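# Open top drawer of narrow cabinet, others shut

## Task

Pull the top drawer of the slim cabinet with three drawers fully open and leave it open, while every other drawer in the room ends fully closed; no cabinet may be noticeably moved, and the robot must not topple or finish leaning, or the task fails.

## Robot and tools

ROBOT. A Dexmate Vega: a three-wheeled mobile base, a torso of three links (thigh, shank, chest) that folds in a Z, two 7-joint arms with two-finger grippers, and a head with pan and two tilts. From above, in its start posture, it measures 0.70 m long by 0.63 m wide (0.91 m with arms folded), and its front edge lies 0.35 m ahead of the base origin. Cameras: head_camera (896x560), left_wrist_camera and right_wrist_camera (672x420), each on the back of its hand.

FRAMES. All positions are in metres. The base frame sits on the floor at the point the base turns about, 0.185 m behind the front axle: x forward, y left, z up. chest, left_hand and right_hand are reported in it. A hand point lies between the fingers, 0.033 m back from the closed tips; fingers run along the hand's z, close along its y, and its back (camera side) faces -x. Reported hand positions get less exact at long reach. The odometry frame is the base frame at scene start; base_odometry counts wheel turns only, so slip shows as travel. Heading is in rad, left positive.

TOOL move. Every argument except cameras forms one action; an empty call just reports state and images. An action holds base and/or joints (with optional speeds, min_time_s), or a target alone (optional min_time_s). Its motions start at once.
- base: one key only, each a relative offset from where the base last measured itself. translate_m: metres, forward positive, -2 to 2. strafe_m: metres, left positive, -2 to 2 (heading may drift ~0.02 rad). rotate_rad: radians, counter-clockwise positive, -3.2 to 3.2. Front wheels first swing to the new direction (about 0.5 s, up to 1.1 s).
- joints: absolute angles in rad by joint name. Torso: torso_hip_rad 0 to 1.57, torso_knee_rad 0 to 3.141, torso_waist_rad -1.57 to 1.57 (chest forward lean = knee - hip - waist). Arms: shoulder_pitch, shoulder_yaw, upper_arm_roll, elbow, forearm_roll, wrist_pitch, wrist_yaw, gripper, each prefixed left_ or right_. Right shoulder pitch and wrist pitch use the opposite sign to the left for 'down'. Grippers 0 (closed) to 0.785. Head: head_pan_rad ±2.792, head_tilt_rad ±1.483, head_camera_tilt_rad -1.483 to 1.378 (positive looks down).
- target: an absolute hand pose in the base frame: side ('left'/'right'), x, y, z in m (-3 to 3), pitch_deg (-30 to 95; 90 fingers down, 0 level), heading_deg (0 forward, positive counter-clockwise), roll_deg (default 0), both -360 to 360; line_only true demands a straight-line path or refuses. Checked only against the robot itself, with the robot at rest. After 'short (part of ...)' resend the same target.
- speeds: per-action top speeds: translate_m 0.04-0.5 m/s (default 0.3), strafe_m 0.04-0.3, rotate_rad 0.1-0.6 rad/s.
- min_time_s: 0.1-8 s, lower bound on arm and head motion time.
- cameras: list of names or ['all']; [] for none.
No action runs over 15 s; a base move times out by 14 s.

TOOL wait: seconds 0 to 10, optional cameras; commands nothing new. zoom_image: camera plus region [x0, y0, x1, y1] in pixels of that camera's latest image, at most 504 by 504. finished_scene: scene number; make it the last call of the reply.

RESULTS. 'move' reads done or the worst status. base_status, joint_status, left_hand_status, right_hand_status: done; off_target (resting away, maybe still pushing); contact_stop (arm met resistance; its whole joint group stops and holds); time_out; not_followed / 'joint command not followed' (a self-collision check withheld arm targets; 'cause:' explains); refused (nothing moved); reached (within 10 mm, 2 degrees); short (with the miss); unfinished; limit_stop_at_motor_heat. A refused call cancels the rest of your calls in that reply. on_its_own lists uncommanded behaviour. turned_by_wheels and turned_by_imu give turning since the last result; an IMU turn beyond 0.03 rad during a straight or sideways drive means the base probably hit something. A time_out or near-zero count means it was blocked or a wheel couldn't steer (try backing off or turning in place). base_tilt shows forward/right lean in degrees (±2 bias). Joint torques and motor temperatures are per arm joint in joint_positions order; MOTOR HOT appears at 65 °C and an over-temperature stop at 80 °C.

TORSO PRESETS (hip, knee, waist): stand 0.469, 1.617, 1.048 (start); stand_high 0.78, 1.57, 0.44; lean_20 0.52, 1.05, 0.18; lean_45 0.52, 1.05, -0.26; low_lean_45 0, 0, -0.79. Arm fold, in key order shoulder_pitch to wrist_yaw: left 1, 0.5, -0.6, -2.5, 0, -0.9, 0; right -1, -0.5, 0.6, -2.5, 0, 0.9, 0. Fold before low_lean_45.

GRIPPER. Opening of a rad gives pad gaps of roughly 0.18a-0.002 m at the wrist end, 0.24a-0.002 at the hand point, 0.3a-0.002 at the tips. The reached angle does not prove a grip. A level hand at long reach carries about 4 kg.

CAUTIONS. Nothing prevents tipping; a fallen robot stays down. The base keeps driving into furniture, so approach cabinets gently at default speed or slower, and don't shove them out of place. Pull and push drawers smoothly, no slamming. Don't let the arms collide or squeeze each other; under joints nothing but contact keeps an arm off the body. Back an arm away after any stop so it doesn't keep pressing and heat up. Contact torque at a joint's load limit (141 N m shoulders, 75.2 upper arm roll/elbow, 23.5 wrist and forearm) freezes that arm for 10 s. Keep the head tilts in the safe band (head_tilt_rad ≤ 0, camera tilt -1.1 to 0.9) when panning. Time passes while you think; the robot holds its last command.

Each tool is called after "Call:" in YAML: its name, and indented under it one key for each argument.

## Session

Call:
move:

Call:
move:
  joints: {"head_pan_rad": -1.4, "head_camera_tilt_rad": 0.2}
  cameras: ["head_camera"]

Call:
move:
  joints: {"head_pan_rad": -2.7, "head_camera_tilt_rad": 0.2}
  cameras: ["head_camera"]

Call:
move:
  joints: {"head_pan_rad": 1.4, "head_camera_tilt_rad": 0.2}
  cameras: ["head_camera"]

Scene clock: 0.00 s.
Joint torques (N m): no reading
Motor temperatures (°C): left_arm=[31 31 31 26 40 35 41] | right_arm=[30 27 33 31 36 36 33]
base_odometry: x=+0.000 y=+0.000 heading=+0.000
turned_by_wheels: +0.000
turned_by_imu: +0.000
base_tilt: forward=+0.1 right=+0.8
base_status: not commanded
joint_positions: torso_hip_rad=+0.469 torso_knee_rad=+1.617 torso_waist_rad=+1.048 left_shoulder_pitch_rad=+2.189 left_shoulder_yaw_rad=-0.007 left_upper_arm_roll_rad=+0.016 left_elbow_rad=-1.090 left_forearm_roll_rad=+0.013 left_wrist_pitch_rad=-0.515 left_wrist_yaw_rad=+0.020 left_gripper_rad=+0.005 right_shoulder_pitch_rad=-2.209 right_shoulder_yaw_rad=-0.016 right_upper_arm_roll_rad=+0.009 right_elbow_rad=-1.106 right_forearm_roll_rad=-0.010 right_wrist_pitch_rad=+0.494 right_wrist_yaw_rad=-0.018 right_gripper_rad=+0.005 head_pan_rad=+0.000 head_tilt_rad=+0.000 head_camera_tilt_rad=+0.000
joint_status: not commanded
chest: x=-0.0111 y=+0.0000 z=+1.4155 quat_wxyz=(+0.999, +0.000, +0.050, +0.000) (m; base frame)
left_hand: x=+0.1832 y=+0.2195 z=+0.6290 quat_wxyz=(+0.429, +0.002, +0.903, +0.000) pitch_deg=+39.1 heading_deg=-0.2 roll_deg=+0.1 back=up (m; base frame)
right_hand: x=+0.1700 y=-0.2462 z=+0.6246 quat_wxyz=(+0.418, -0.007, +0.908, -0.015) pitch_deg=+40.6 heading_deg=-1.6 roll_deg=-2.5 back=up (m; base frame)
pictures: head_camera, left_wrist_camera, right_wrist_camera

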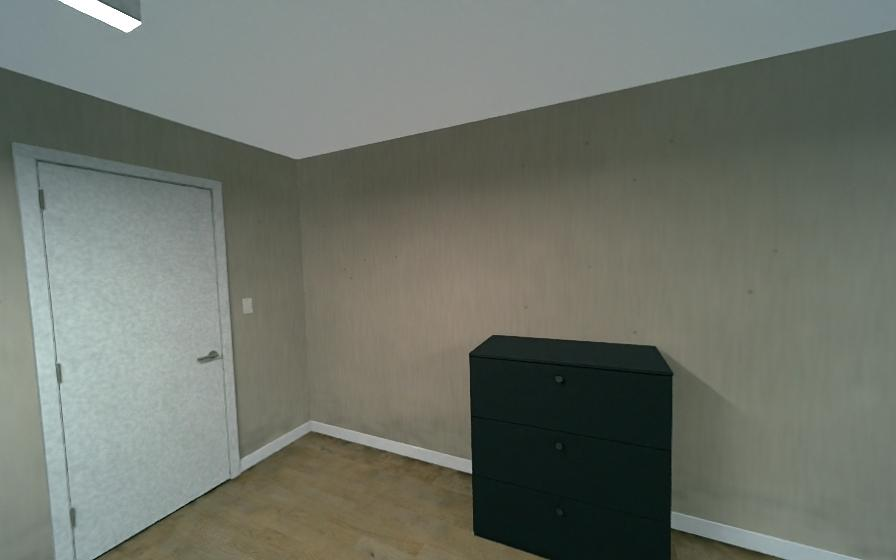

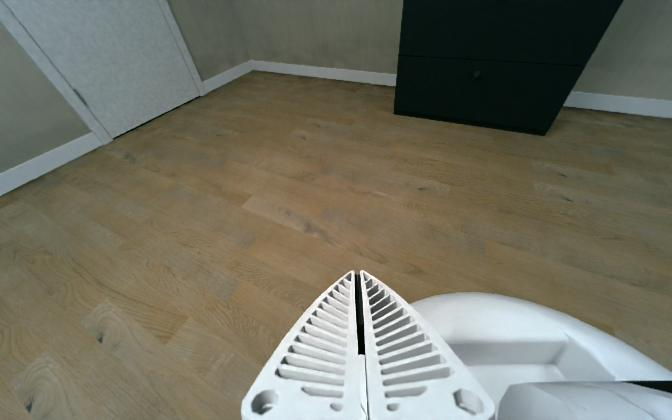

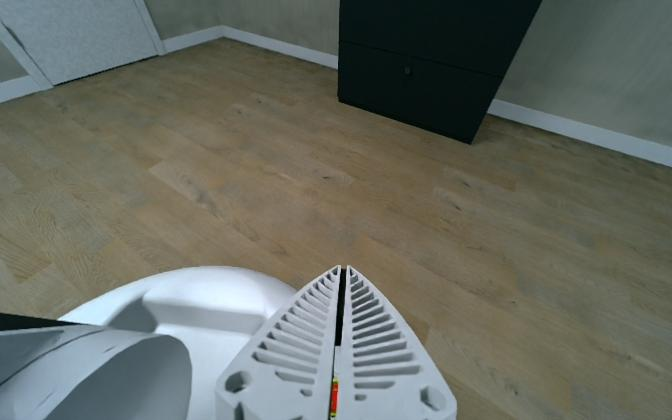

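Scene clock: 1.60 s.
Joint torques (N m): left_arm=[4.55 2 -0.85 -2.96 0.12 -1.89 0.13] | right_arm=[-5.23 -0.48 0.59 -2.48 0.09 2.72 -0.13]
move: done
base_odometry: x=+0.000 y=+0.000 heading=+0.000
turned_by_wheels: +0.000
turned_by_imu: +0.000
base_tilt: forward=+0.1 right=+0.8
base_status: not commanded
joint_positions: torso_hip_rad=+0.469 torso_knee_rad=+1.617 torso_waist_rad=+1.048 left_shoulder_pitch_rad=+2.189 left_shoulder_yaw_rad=-0.007 left_upper_arm_roll_rad=+0.016 left_elbow_rad=-1.090 left_forearm_roll_rad=+0.013 left_wrist_pitch_rad=-0.515 left_wrist_yaw_rad=+0.020 left_gripper_rad=+0.005 right_shoulder_pitch_rad=-2.209 right_shoulder_yaw_rad=-0.016 right_upper_arm_roll_rad=+0.009 right_elbow_rad=-1.106 right_forearm_roll_rad=-0.010 right_wrist_pitch_rad=+0.494 right_wrist_yaw_rad=-0.018 right_gripper_rad=+0.005 head_pan_rad=-1.400 head_tilt_rad=+0.000 head_camera_tilt_rad=+0.200
joint_status: all done
chest: x=-0.0111 y=+0.0000 z=+1.4155 quat_wxyz=(+0.999, +0.000, +0.050, +0.000) (m; base frame)
left_hand: x=+0.1832 y=+0.2195 z=+0.6290 quat_wxyz=(+0.429, +0.002, +0.903, +0.000) pitch_deg=+39.1 heading_deg=-0.2 roll_deg=+0.1 back=up (m; base frame)
right_hand: x=+0.1700 y=-0.2462 z=+0.6246 quat_wxyz=(+0.418, -0.007, +0.908, -0.015) pitch_deg=+40.6 heading_deg=-1.6 roll_deg=-2.5 back=up (m; base frame)
pictures: head_camera

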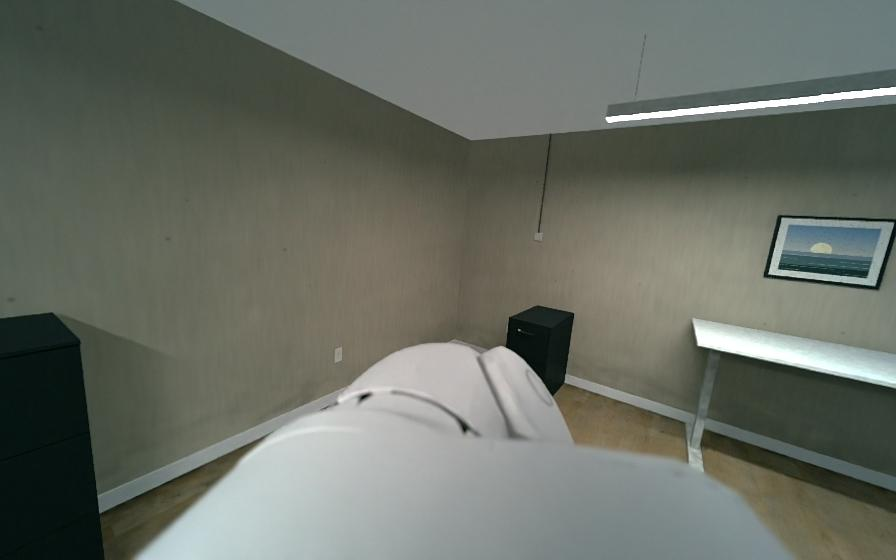

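Scene clock: 3.13 s.
Joint torques (N m): left_arm=[4.62 1.04 -1.05 -2.32 0.15 -1.75 -0.11] | right_arm=[-6.62 -1.23 0.81 -1.99 0.25 2.19 -0.08]
move: done
base_odometry: x=+0.000 y=+0.000 heading=+0.000
turned_by_wheels: +0.000
turned_by_imu: +0.000
base_tilt: forward=+0.1 right=+0.8
base_status: not commanded
joint_positions: torso_hip_rad=+0.469 torso_knee_rad=+1.617 torso_waist_rad=+1.048 left_shoulder_pitch_rad=+2.189 left_shoulder_yaw_rad=-0.007 left_upper_arm_roll_rad=+0.016 left_elbow_rad=-1.090 left_forearm_roll_rad=+0.013 left_wrist_pitch_rad=-0.515 left_wrist_yaw_rad=+0.020 left_gripper_rad=+0.005 right_shoulder_pitch_rad=-2.209 right_shoulder_yaw_rad=-0.016 right_upper_arm_roll_rad=+0.009 right_elbow_rad=-1.106 right_forearm_roll_rad=-0.010 right_wrist_pitch_rad=+0.494 right_wrist_yaw_rad=-0.018 right_gripper_rad=+0.005 head_pan_rad=-2.700 head_tilt_rad=+0.000 head_camera_tilt_rad=+0.200
joint_status: all done
chest: x=-0.0111 y=+0.0000 z=+1.4155 quat_wxyz=(+0.999, +0.000, +0.050, +0.000) (m; base frame)
left_hand: x=+0.1832 y=+0.2195 z=+0.6290 quat_wxyz=(+0.429, +0.002, +0.903, +0.000) pitch_deg=+39.1 heading_deg=-0.2 roll_deg=+0.1 back=up (m; base frame)
right_hand: x=+0.1700 y=-0.2462 z=+0.6246 quat_wxyz=(+0.418, -0.007, +0.908, -0.015) pitch_deg=+40.6 heading_deg=-1.6 roll_deg=-2.5 back=up (m; base frame)
pictures: head_camera

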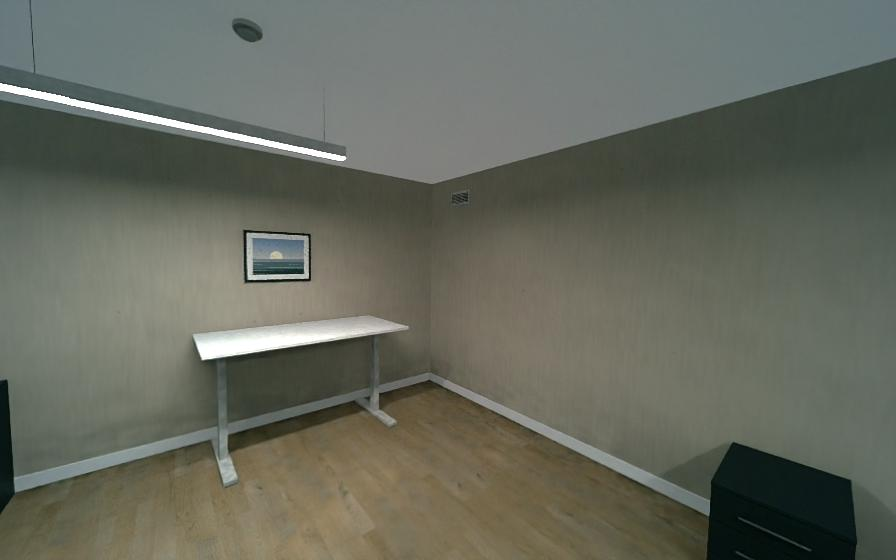

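Scene clock: 6.53 s.
Joint torques (N m): left_arm=[5.51 -0.9 -1.48 -2.76 0.12 -1.81 0.04] | right_arm=[-5.87 0.2 0.42 -2.7 0.01 2.25 -0.14]
move: done
base_odometry: x=+0.000 y=+0.000 heading=+0.000
turned_by_wheels: +0.000
turned_by_imu: +0.000
base_tilt: forward=+0.0 right=+0.7
base_status: not commanded
joint_positions: torso_hip_rad=+0.469 torso_knee_rad=+1.617 torso_waist_rad=+1.048 left_shoulder_pitch_rad=+2.189 left_shoulder_yaw_rad=-0.007 left_upper_arm_roll_rad=+0.016 left_elbow_rad=-1.090 left_forearm_roll_rad=+0.013 left_wrist_pitch_rad=-0.515 left_wrist_yaw_rad=+0.020 left_gripper_rad=+0.005 right_shoulder_pitch_rad=-2.209 right_shoulder_yaw_rad=-0.016 right_upper_arm_roll_rad=+0.009 right_elbow_rad=-1.106 right_forearm_roll_rad=-0.010 right_wrist_pitch_rad=+0.494 right_wrist_yaw_rad=-0.018 right_gripper_rad=+0.005 head_pan_rad=+1.400 head_tilt_rad=+0.000 head_camera_tilt_rad=+0.200
joint_status: all done
chest: x=-0.0111 y=+0.0000 z=+1.4155 quat_wxyz=(+0.999, +0.000, +0.050, +0.000) (m; base frame)
left_hand: x=+0.1832 y=+0.2195 z=+0.6290 quat_wxyz=(+0.429, +0.002, +0.903, +0.000) pitch_deg=+39.1 heading_deg=-0.2 roll_deg=+0.1 back=up (m; base frame)
right_hand: x=+0.1700 y=-0.2462 z=+0.6246 quat_wxyz=(+0.418, -0.007, +0.908, -0.015) pitch_deg=+40.6 heading_deg=-1.6 roll_deg=-2.5 back=up (m; base frame)
pictures: head_camera

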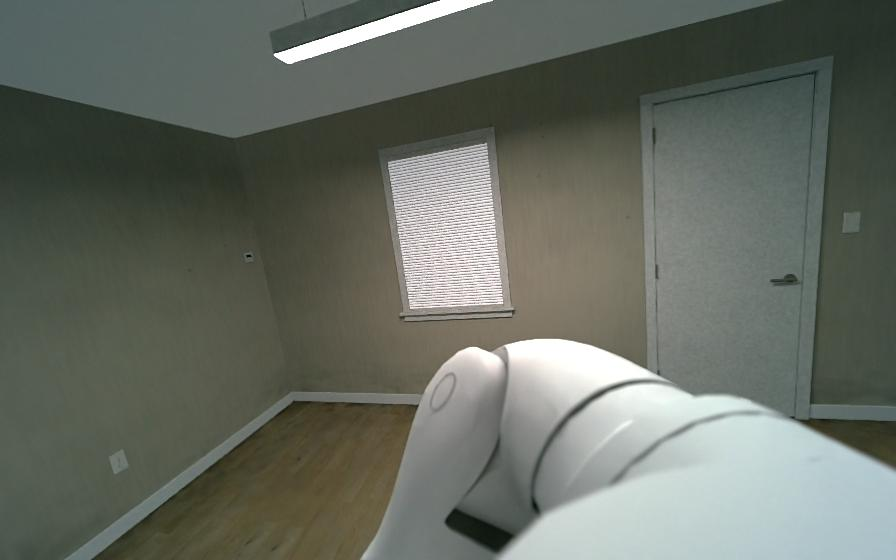

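Call:
move:
  base: {"rotate_rad": 2.76}
  joints: {"left_shoulder_pitch_rad": 1, "left_shoulder_yaw_rad": 0.5, "left_upper_arm_roll_rad": -0.6, "left_elbow_rad": -2.5, "left_forearm_roll_rad": 0, "left_wrist_pitch_rad": -0.9, "left_wrist_yaw_rad": 0, "right_shoulder_pitch_rad": -1.369, "right_shoulder_yaw_rad": -0.195, "right_upper_arm_roll_rad": -0.358, "right_elbow_rad": -1.282, "right_forearm_roll_rad": -1.271, "right_wrist_pitch_rad": -0.278, "right_wrist_yaw_rad": -0.715, "head_pan_rad": 0, "head_camera_tilt_rad": 0.4}
  cameras: ["head_camera"]

Scene clock: 14.40 s.
Joint torques (N m): left_arm=[-16.2 7.53 -3.67 0 -0.42 2.08 -0.15] | right_arm=[29.25 -3.02 -1.07 -6.72 -0.45 -0.45 -2.19]
move: done
base_odometry: x=+0.003 y=+0.000 heading=+2.768
turned_by_wheels: +2.768
turned_by_imu: +2.753
base_tilt: forward=+0.1 right=+0.8
base_status: done
joint_positions: torso_hip_rad=+0.469 torso_knee_rad=+1.617 torso_waist_rad=+1.048 left_shoulder_pitch_rad=+1.002 left_shoulder_yaw_rad=+0.499 left_upper_arm_roll_rad=-0.599 left_elbow_rad=-2.498 left_forearm_roll_rad=+0.000 left_wrist_pitch_rad=-0.899 left_wrist_yaw_rad=+0.000 left_gripper_rad=+0.005 right_shoulder_pitch_rad=-1.370 right_shoulder_yaw_rad=-0.195 right_upper_arm_roll_rad=-0.357 right_elbow_rad=-1.282 right_forearm_roll_rad=-1.270 right_wrist_pitch_rad=-0.277 right_wrist_yaw_rad=-0.714 right_gripper_rad=+0.005 head_pan_rad=+0.000 head_tilt_rad=+0.000 head_camera_tilt_rad=+0.400
joint_status: all done
chest: x=-0.0111 y=+0.0000 z=+1.4155 quat_wxyz=(+0.999, +0.000, +0.050, +0.000) (m; base frame)
left_hand: x=-0.0057 y=+0.1721 z=+1.6995 quat_wxyz=(+0.840, +0.204, -0.396, +0.309) pitch_deg=-37.1 heading_deg=-132.5 roll_deg=-7.1 back=down (m; base frame)
right_hand: x=+0.6699 y=-0.2005 z=+1.1204 quat_wxyz=(+0.599, -0.376, +0.377, -0.598) pitch_deg=-25.7 heading_deg=-0.1 roll_deg=-89.9 (m; base frame)
pictures: head_camera

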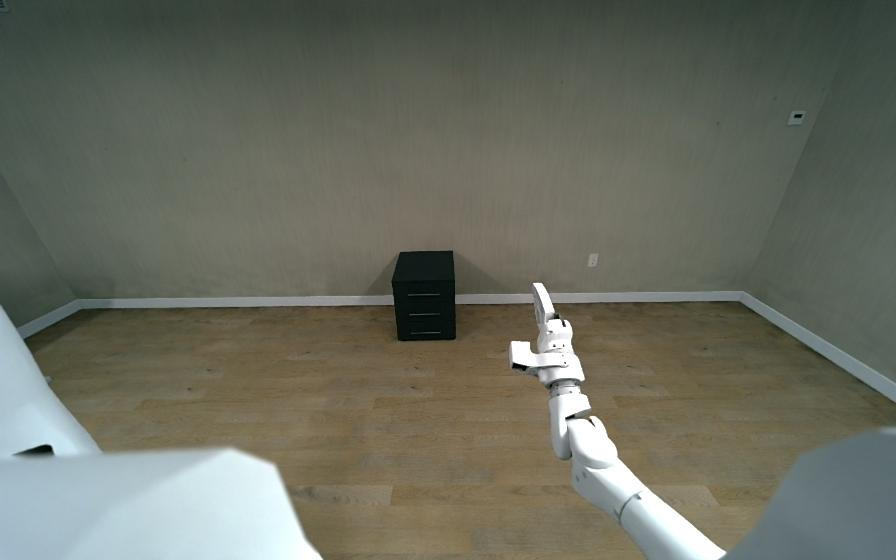

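Call:
move:
  base: {"strafe_m": 0.33}
  joints: {"torso_hip_rad": 0.0, "torso_knee_rad": 1.2, "torso_waist_rad": 0.3, "head_camera_tilt_rad": -0.2, "right_gripper_rad": 0.4}
  cameras: ["head_camera", "right_wrist_camera"]

Scene clock: 19.57 s.
Joint torques (N m): left_arm=[-10.7 7.99 -7.67 -2.84 -1.28 0.6 0.33] | right_arm=[5.57 -1.93 -3.95 -3.9 -0.65 -0.3 -2.05]
move: done
base_odometry: x=-0.115 y=-0.306 heading=+2.777
turned_by_wheels: +0.009
turned_by_imu: +0.004
base_tilt: forward=+0.1 right=+0.8
base_status: done
joint_positions: torso_hip_rad=+0.001 torso_knee_rad=+1.200 torso_waist_rad=+0.300 left_shoulder_pitch_rad=+1.000 left_shoulder_yaw_rad=+0.500 left_upper_arm_roll_rad=-0.600 left_elbow_rad=-2.500 left_forearm_roll_rad=+0.000 left_wrist_pitch_rad=-0.900 left_wrist_yaw_rad=+0.000 left_gripper_rad=+0.005 right_shoulder_pitch_rad=-1.369 right_shoulder_yaw_rad=-0.195 right_upper_arm_roll_rad=-0.358 right_elbow_rad=-1.282 right_forearm_roll_rad=-1.271 right_wrist_pitch_rad=-0.278 right_wrist_yaw_rad=-0.715 right_gripper_rad=+0.400 head_pan_rad=+0.000 head_tilt_rad=+0.000 head_camera_tilt_rad=-0.200
joint_status: all done
chest: x=+0.4161 y=+0.0000 z=+1.1233 quat_wxyz=(+0.901, +0.000, +0.435, +0.000) (m; base frame)
left_hand: x=+0.6217 y=+0.1711 z=+1.3180 quat_wxyz=(+0.928, +0.309, -0.040, +0.206) pitch_deg=-53.7 heading_deg=-85.0 roll_deg=-70.0 back=down (m; base frame)
right_hand: x=+0.6799 y=-0.2004 z=+0.4298 quat_wxyz=(+0.405, -0.579, +0.580, -0.405) pitch_deg=+20.1 heading_deg=+0.0 roll_deg=+90.0 (m; base frame)
pictures: head_camera, right_wrist_camera

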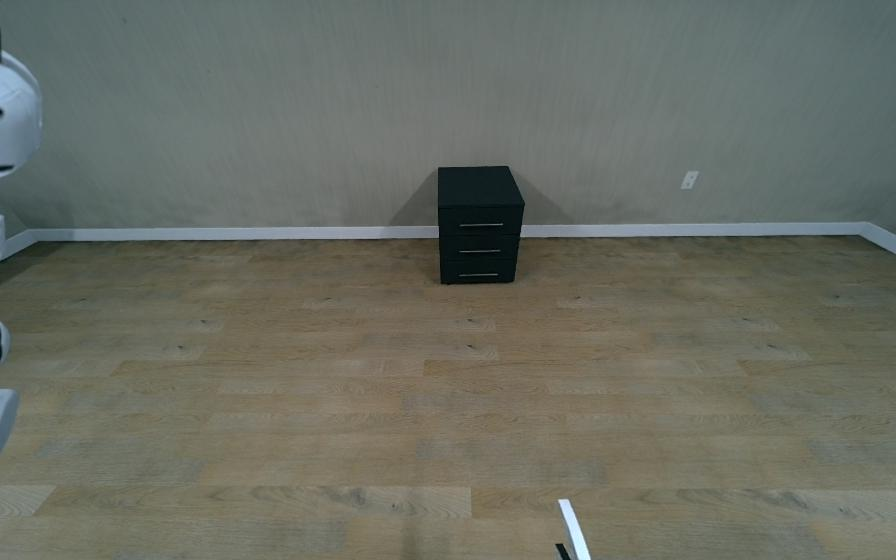

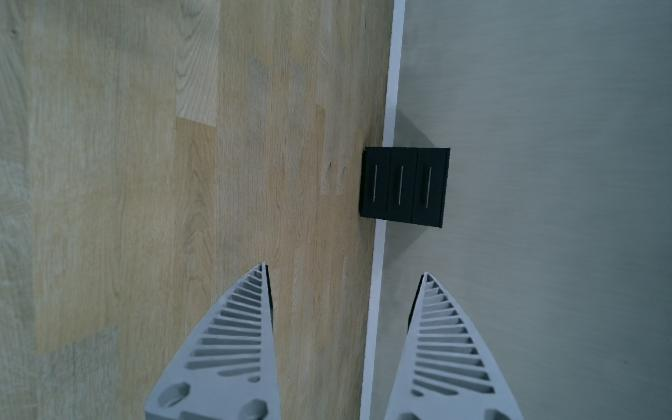

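Call:
move:
  base: {"rotate_rad": 0.018}
  joints: {"head_camera_tilt_rad": 0.1}

Call:
move:
  base: {"translate_m": 1.12}
  cameras: ["head_camera", "right_wrist_camera"]

Scene clock: 21.10 s.
Joint torques (N m): left_arm=[-9.22 9.28 -7.84 -2.16 -1.23 1.12 0.34] | right_arm=[6.25 -1.68 -3.76 -3.35 -0.47 0.46 -1.96]
move: done
base_odometry: x=-0.115 y=-0.306 heading=+2.795
turned_by_wheels: +0.018
turned_by_imu: +0.018
base_tilt: forward=+0.1 right=+0.8
base_status: done
joint_positions: torso_hip_rad=+0.001 torso_knee_rad=+1.200 torso_waist_rad=+0.300 left_shoulder_pitch_rad=+1.000 left_shoulder_yaw_rad=+0.500 left_upper_arm_roll_rad=-0.600 left_elbow_rad=-2.500 left_forearm_roll_rad=+0.000 left_wrist_pitch_rad=-0.900 left_wrist_yaw_rad=+0.000 left_gripper_rad=+0.005 right_shoulder_pitch_rad=-1.369 right_shoulder_yaw_rad=-0.195 right_upper_arm_roll_rad=-0.358 right_elbow_rad=-1.282 right_forearm_roll_rad=-1.271 right_wrist_pitch_rad=-0.278 right_wrist_yaw_rad=-0.715 right_gripper_rad=+0.400 head_pan_rad=+0.000 head_tilt_rad=+0.000 head_camera_tilt_rad=+0.100
joint_status: all done
chest: x=+0.4161 y=+0.0000 z=+1.1233 quat_wxyz=(+0.901, +0.000, +0.435, +0.000) (m; base frame)
left_hand: x=+0.6217 y=+0.1711 z=+1.3180 quat_wxyz=(+0.928, +0.309, -0.040, +0.206) pitch_deg=-53.7 heading_deg=-85.0 roll_deg=-70.0 back=down (m; base frame)
right_hand: x=+0.6799 y=-0.2004 z=+0.4298 quat_wxyz=(+0.405, -0.579, +0.580, -0.405) pitch_deg=+20.1 heading_deg=+0.0 roll_deg=+90.0 (m; base frame)
pictures: none

Scene clock: 27.00 s.
Joint torques (N m): left_arm=[-10.94 9.36 -7.72 -2.11 -1.35 1.05 0.21] | right_arm=[5.51 -1.81 -3.8 -3.68 -0.37 0.32 -2.18]
move: done
base_odometry: x=-1.169 y=+0.074 heading=+2.794
turned_by_wheels: +0.000
turned_by_imu: -0.001
base_tilt: forward=+0.1 right=+0.8
base_status: done
joint_positions: torso_hip_rad=+0.001 torso_knee_rad=+1.200 torso_waist_rad=+0.300 left_shoulder_pitch_rad=+1.000 left_shoulder_yaw_rad=+0.500 left_upper_arm_roll_rad=-0.600 left_elbow_rad=-2.500 left_forearm_roll_rad=+0.000 left_wrist_pitch_rad=-0.900 left_wrist_yaw_rad=+0.000 left_gripper_rad=+0.005 right_shoulder_pitch_rad=-1.369 right_shoulder_yaw_rad=-0.195 right_upper_arm_roll_rad=-0.358 right_elbow_rad=-1.282 right_forearm_roll_rad=-1.271 right_wrist_pitch_rad=-0.278 right_wrist_yaw_rad=-0.715 right_gripper_rad=+0.400 head_pan_rad=+0.000 head_tilt_rad=+0.000 head_camera_tilt_rad=+0.100
joint_status: not commanded
chest: x=+0.4161 y=+0.0000 z=+1.1233 quat_wxyz=(+0.901, +0.000, +0.435, +0.000) (m; base frame)
left_hand: x=+0.6217 y=+0.1711 z=+1.3180 quat_wxyz=(+0.928, +0.309, -0.040, +0.206) pitch_deg=-53.7 heading_deg=-85.0 roll_deg=-70.1 back=down (m; base frame)
right_hand: x=+0.6799 y=-0.2004 z=+0.4298 quat_wxyz=(+0.405, -0.579, +0.580, -0.406) pitch_deg=+20.0 heading_deg=+0.0 roll_deg=+90.0 (m; base frame)
pictures: head_camera, right_wrist_camera

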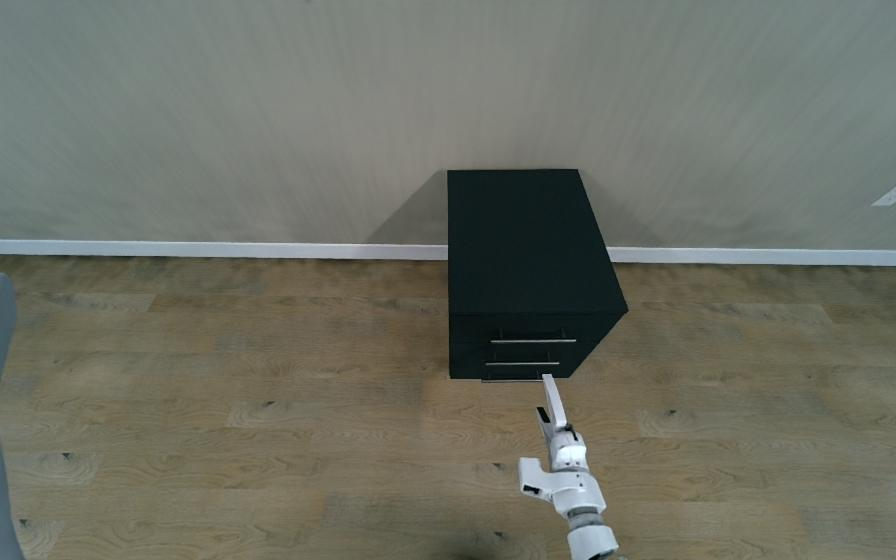

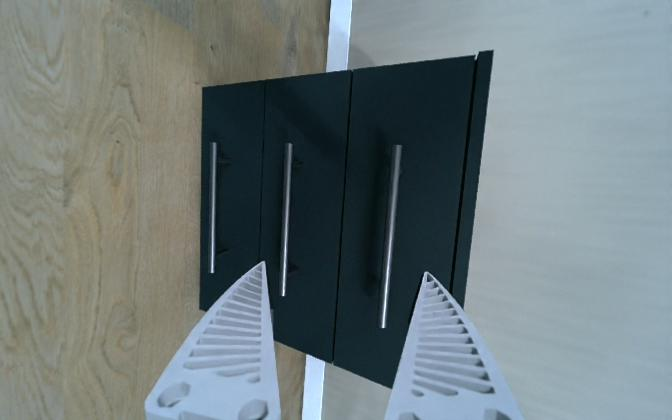

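Call:
move:
  base: {"translate_m": 0.114}
  cameras: ["head_camera", "right_wrist_camera"]

Scene clock: 29.07 s.
Joint torques (N m): left_arm=[-10.44 8.56 -8.19 -2.42 -1.29 0.99 0.33] | right_arm=[4.43 -1.74 -3.51 -3.47 -0.4 -0.22 -1.89]
move: done
base_odometry: x=-1.276 y=+0.113 heading=+2.794
turned_by_wheels: +0.000
turned_by_imu: +0.000
base_tilt: forward=+0.2 right=+0.7
base_status: done
joint_positions: torso_hip_rad=+0.001 torso_knee_rad=+1.200 torso_waist_rad=+0.300 left_shoulder_pitch_rad=+1.000 left_shoulder_yaw_rad=+0.500 left_upper_arm_roll_rad=-0.600 left_elbow_rad=-2.500 left_forearm_roll_rad=+0.000 left_wrist_pitch_rad=-0.900 left_wrist_yaw_rad=+0.000 left_gripper_rad=+0.005 right_shoulder_pitch_rad=-1.369 right_shoulder_yaw_rad=-0.195 right_upper_arm_roll_rad=-0.358 right_elbow_rad=-1.282 right_forearm_roll_rad=-1.271 right_wrist_pitch_rad=-0.278 right_wrist_yaw_rad=-0.715 right_gripper_rad=+0.400 head_pan_rad=+0.000 head_tilt_rad=+0.000 head_camera_tilt_rad=+0.100
joint_status: not commanded
chest: x=+0.4161 y=+0.0000 z=+1.1233 quat_wxyz=(+0.901, +0.000, +0.435, +0.000) (m; base frame)
left_hand: x=+0.6217 y=+0.1711 z=+1.3180 quat_wxyz=(+0.928, +0.309, -0.040, +0.206) pitch_deg=-53.7 heading_deg=-85.0 roll_deg=-70.1 back=down (m; base frame)
right_hand: x=+0.6799 y=-0.2004 z=+0.4298 quat_wxyz=(+0.405, -0.579, +0.580, -0.406) pitch_deg=+20.0 heading_deg=+0.0 roll_deg=+90.0 (m; base frame)
pictures: head_camera, right_wrist_camera

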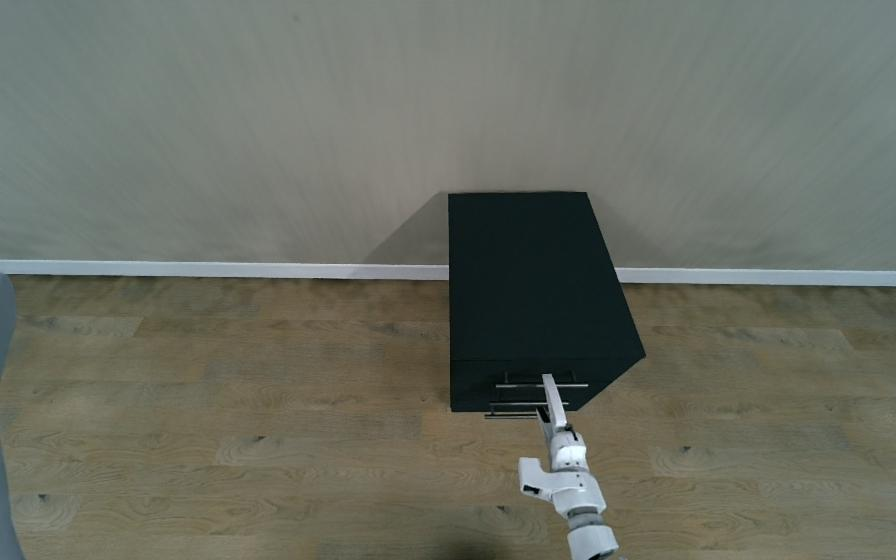

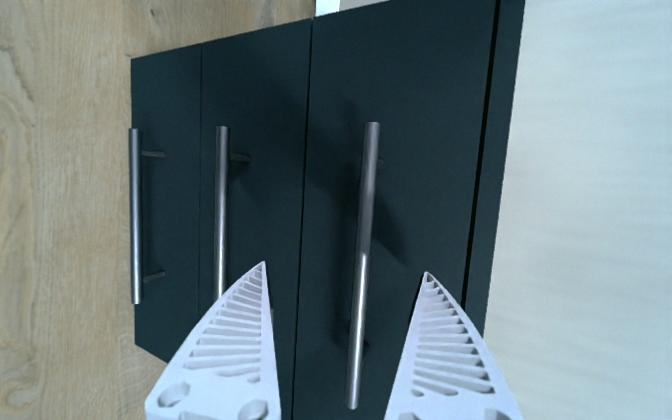

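Call:
move:
  base: {"translate_m": 0.013}
  joints: {"right_gripper_rad": 0.0}
  cameras: ["right_wrist_camera"]

Call:
move:
  base: {"translate_m": -0.3}
  speeds: {"translate_m": 0.2}
  cameras: ["head_camera", "right_wrist_camera"]

Call:
move:
  base: {"translate_m": -0.1}
  speeds: {"translate_m": 0.07}
  cameras: ["head_camera", "right_wrist_camera"]

Scene clock: 30.43 s.
Joint torques (N m): left_arm=[-11.31 7.78 -8.72 -3.4 -1.21 0.63 0.19] | right_arm=[-3.4 -1.31 -3.43 1.7 0.66 -0.03 3.93]
move: done
base_odometry: x=-1.288 y=+0.117 heading=+2.794
turned_by_wheels: +0.000
turned_by_imu: +0.000
base_tilt: forward=+0.2 right=+0.7
base_status: done
joint_positions: torso_hip_rad=+0.001 torso_knee_rad=+1.200 torso_waist_rad=+0.300 left_shoulder_pitch_rad=+1.000 left_shoulder_yaw_rad=+0.500 left_upper_arm_roll_rad=-0.600 left_elbow_rad=-2.500 left_forearm_roll_rad=+0.000 left_wrist_pitch_rad=-0.900 left_wrist_yaw_rad=+0.000 left_gripper_rad=+0.005 right_shoulder_pitch_rad=-1.369 right_shoulder_yaw_rad=-0.195 right_upper_arm_roll_rad=-0.358 right_elbow_rad=-1.282 right_forearm_roll_rad=-1.271 right_wrist_pitch_rad=-0.278 right_wrist_yaw_rad=-0.716 right_gripper_rad=+0.000 head_pan_rad=+0.000 head_tilt_rad=+0.000 head_camera_tilt_rad=+0.100
joint_status: all done
chest: x=+0.4160 y=+0.0000 z=+1.1234 quat_wxyz=(+0.901, +0.000, +0.435, +0.000) (m; base frame)
left_hand: x=+0.6216 y=+0.1711 z=+1.3181 quat_wxyz=(+0.928, +0.309, -0.041, +0.206) pitch_deg=-53.7 heading_deg=-85.0 roll_deg=-70.0 back=down (m; base frame)
right_hand: x=+0.6805 y=-0.2002 z=+0.4306 quat_wxyz=(+0.406, -0.579, +0.579, -0.406) pitch_deg=+19.9 heading_deg=+0.0 roll_deg=+90.0 (m; base frame)
pictures: right_wrist_camera

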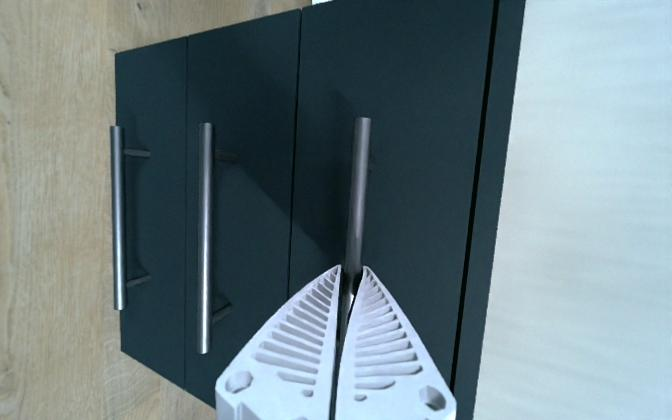

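Scene clock: 33.17 s.
Joint torques (N m): left_arm=[-9.89 7.65 -7.9 -1.89 -1.2 0.86 0.38] | right_arm=[-8.85 -1.3 -2.71 3.14 1.28 -0.25 3.88]
move: done
base_odometry: x=-1.006 y=+0.015 heading=+2.793
turned_by_wheels: +0.000
turned_by_imu: +0.000
base_tilt: forward=+0.1 right=+0.7
base_status: done
joint_positions: torso_hip_rad=+0.001 torso_knee_rad=+1.200 torso_waist_rad=+0.300 left_shoulder_pitch_rad=+1.000 left_shoulder_yaw_rad=+0.500 left_upper_arm_roll_rad=-0.600 left_elbow_rad=-2.500 left_forearm_roll_rad=+0.000 left_wrist_pitch_rad=-0.900 left_wrist_yaw_rad=+0.000 left_gripper_rad=+0.005 right_shoulder_pitch_rad=-1.369 right_shoulder_yaw_rad=-0.195 right_upper_arm_roll_rad=-0.358 right_elbow_rad=-1.282 right_forearm_roll_rad=-1.271 right_wrist_pitch_rad=-0.278 right_wrist_yaw_rad=-0.716 right_gripper_rad=+0.000 head_pan_rad=+0.000 head_tilt_rad=+0.000 head_camera_tilt_rad=+0.100
joint_status: not commanded
chest: x=+0.4159 y=+0.0000 z=+1.1234 quat_wxyz=(+0.901, +0.000, +0.435, +0.000) (m; base frame)
left_hand: x=+0.6214 y=+0.1711 z=+1.3183 quat_wxyz=(+0.928, +0.309, -0.041, +0.206) pitch_deg=-53.7 heading_deg=-85.0 roll_deg=-70.0 back=down (m; base frame)
right_hand: x=+0.6807 y=-0.2000 z=+0.4308 quat_wxyz=(+0.406, -0.579, +0.579, -0.406) pitch_deg=+19.9 heading_deg=+0.0 roll_deg=-90.0 (m; base frame)
pictures: head_camera, right_wrist_camera

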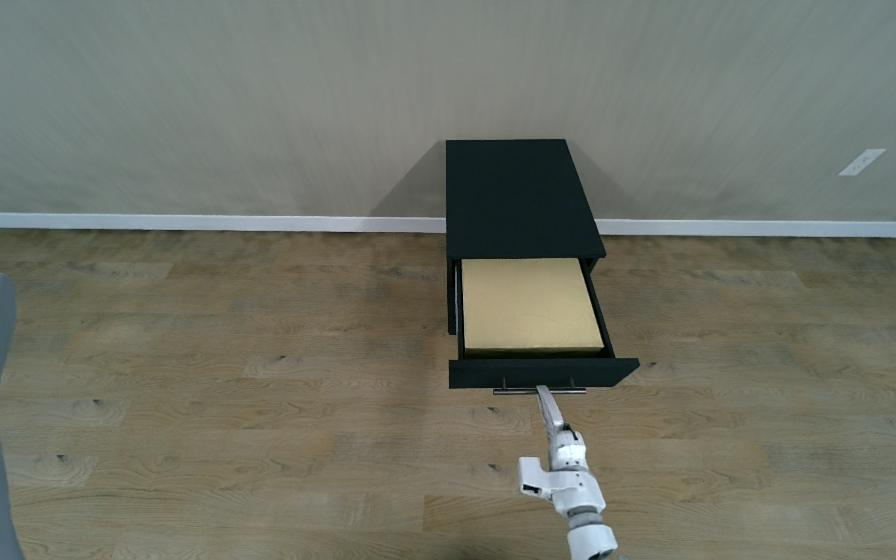

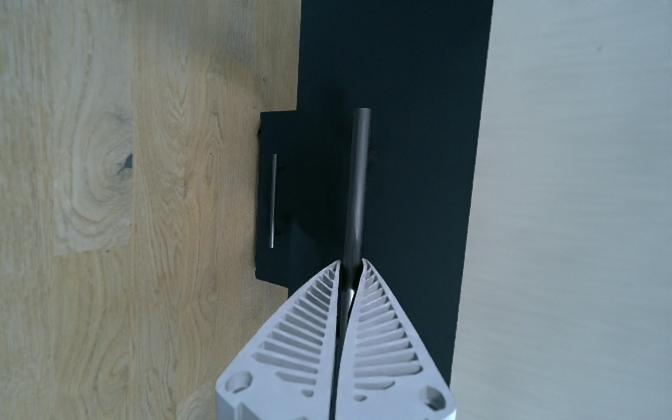

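Scene clock: 35.43 s.
Joint torques (N m): left_arm=[-11.02 7.99 -7.53 -2.85 -1.01 -0.11 0.51] | right_arm=[-8.95 -0.37 -2.34 -1.32 -0.17 -0.11 -1.33]
move: done
base_odometry: x=-0.912 y=-0.019 heading=+2.793
turned_by_wheels: -0.001
turned_by_imu: +0.000
base_tilt: forward=+0.1 right=+0.7
base_status: done
joint_positions: torso_hip_rad=+0.001 torso_knee_rad=+1.200 torso_waist_rad=+0.300 left_shoulder_pitch_rad=+1.000 left_shoulder_yaw_rad=+0.500 left_upper_arm_roll_rad=-0.600 left_elbow_rad=-2.500 left_forearm_roll_rad=+0.000 left_wrist_pitch_rad=-0.900 left_wrist_yaw_rad=+0.000 left_gripper_rad=+0.005 right_shoulder_pitch_rad=-1.369 right_shoulder_yaw_rad=-0.195 right_upper_arm_roll_rad=-0.358 right_elbow_rad=-1.282 right_forearm_roll_rad=-1.271 right_wrist_pitch_rad=-0.278 right_wrist_yaw_rad=-0.715 right_gripper_rad=+0.000 head_pan_rad=+0.000 head_tilt_rad=+0.000 head_camera_tilt_rad=+0.100
joint_status: not commanded
chest: x=+0.4161 y=+0.0000 z=+1.1233 quat_wxyz=(+0.901, +0.000, +0.435, +0.000) (m; base frame)
left_hand: x=+0.6216 y=+0.1711 z=+1.3181 quat_wxyz=(+0.928, +0.309, -0.040, +0.206) pitch_deg=-53.7 heading_deg=-85.0 roll_deg=-70.0 back=down (m; base frame)
right_hand: x=+0.6803 y=-0.2002 z=+0.4301 quat_wxyz=(+0.406, -0.579, +0.579, -0.406) pitch_deg=+20.0 heading_deg=+0.0 roll_deg=-90.0 (m; base frame)
pictures: head_camera, right_wrist_camera

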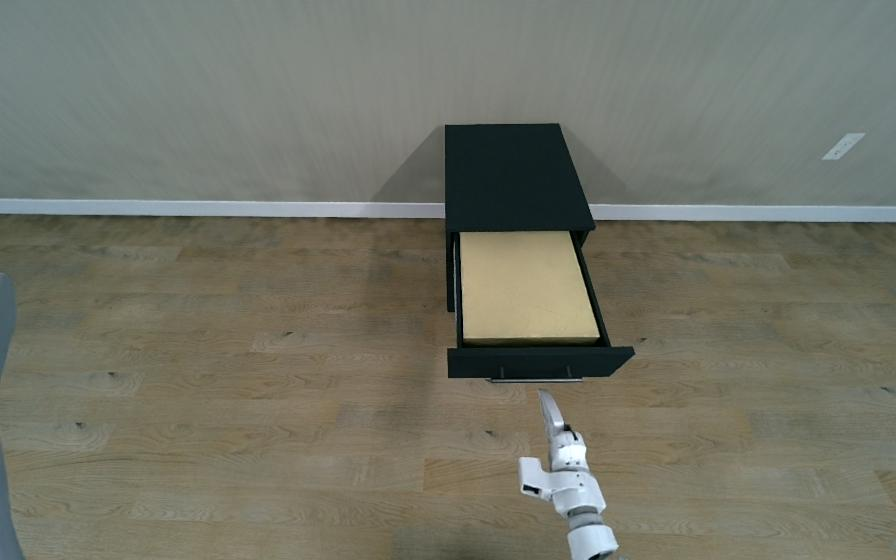

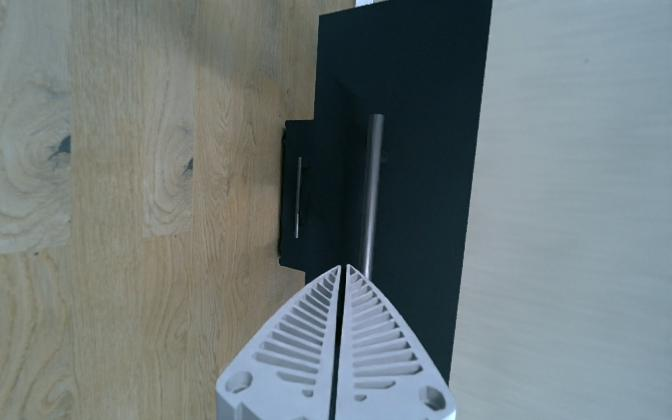

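Call:
finished_scene:
  scene: 2

The scene is finished: the task was done.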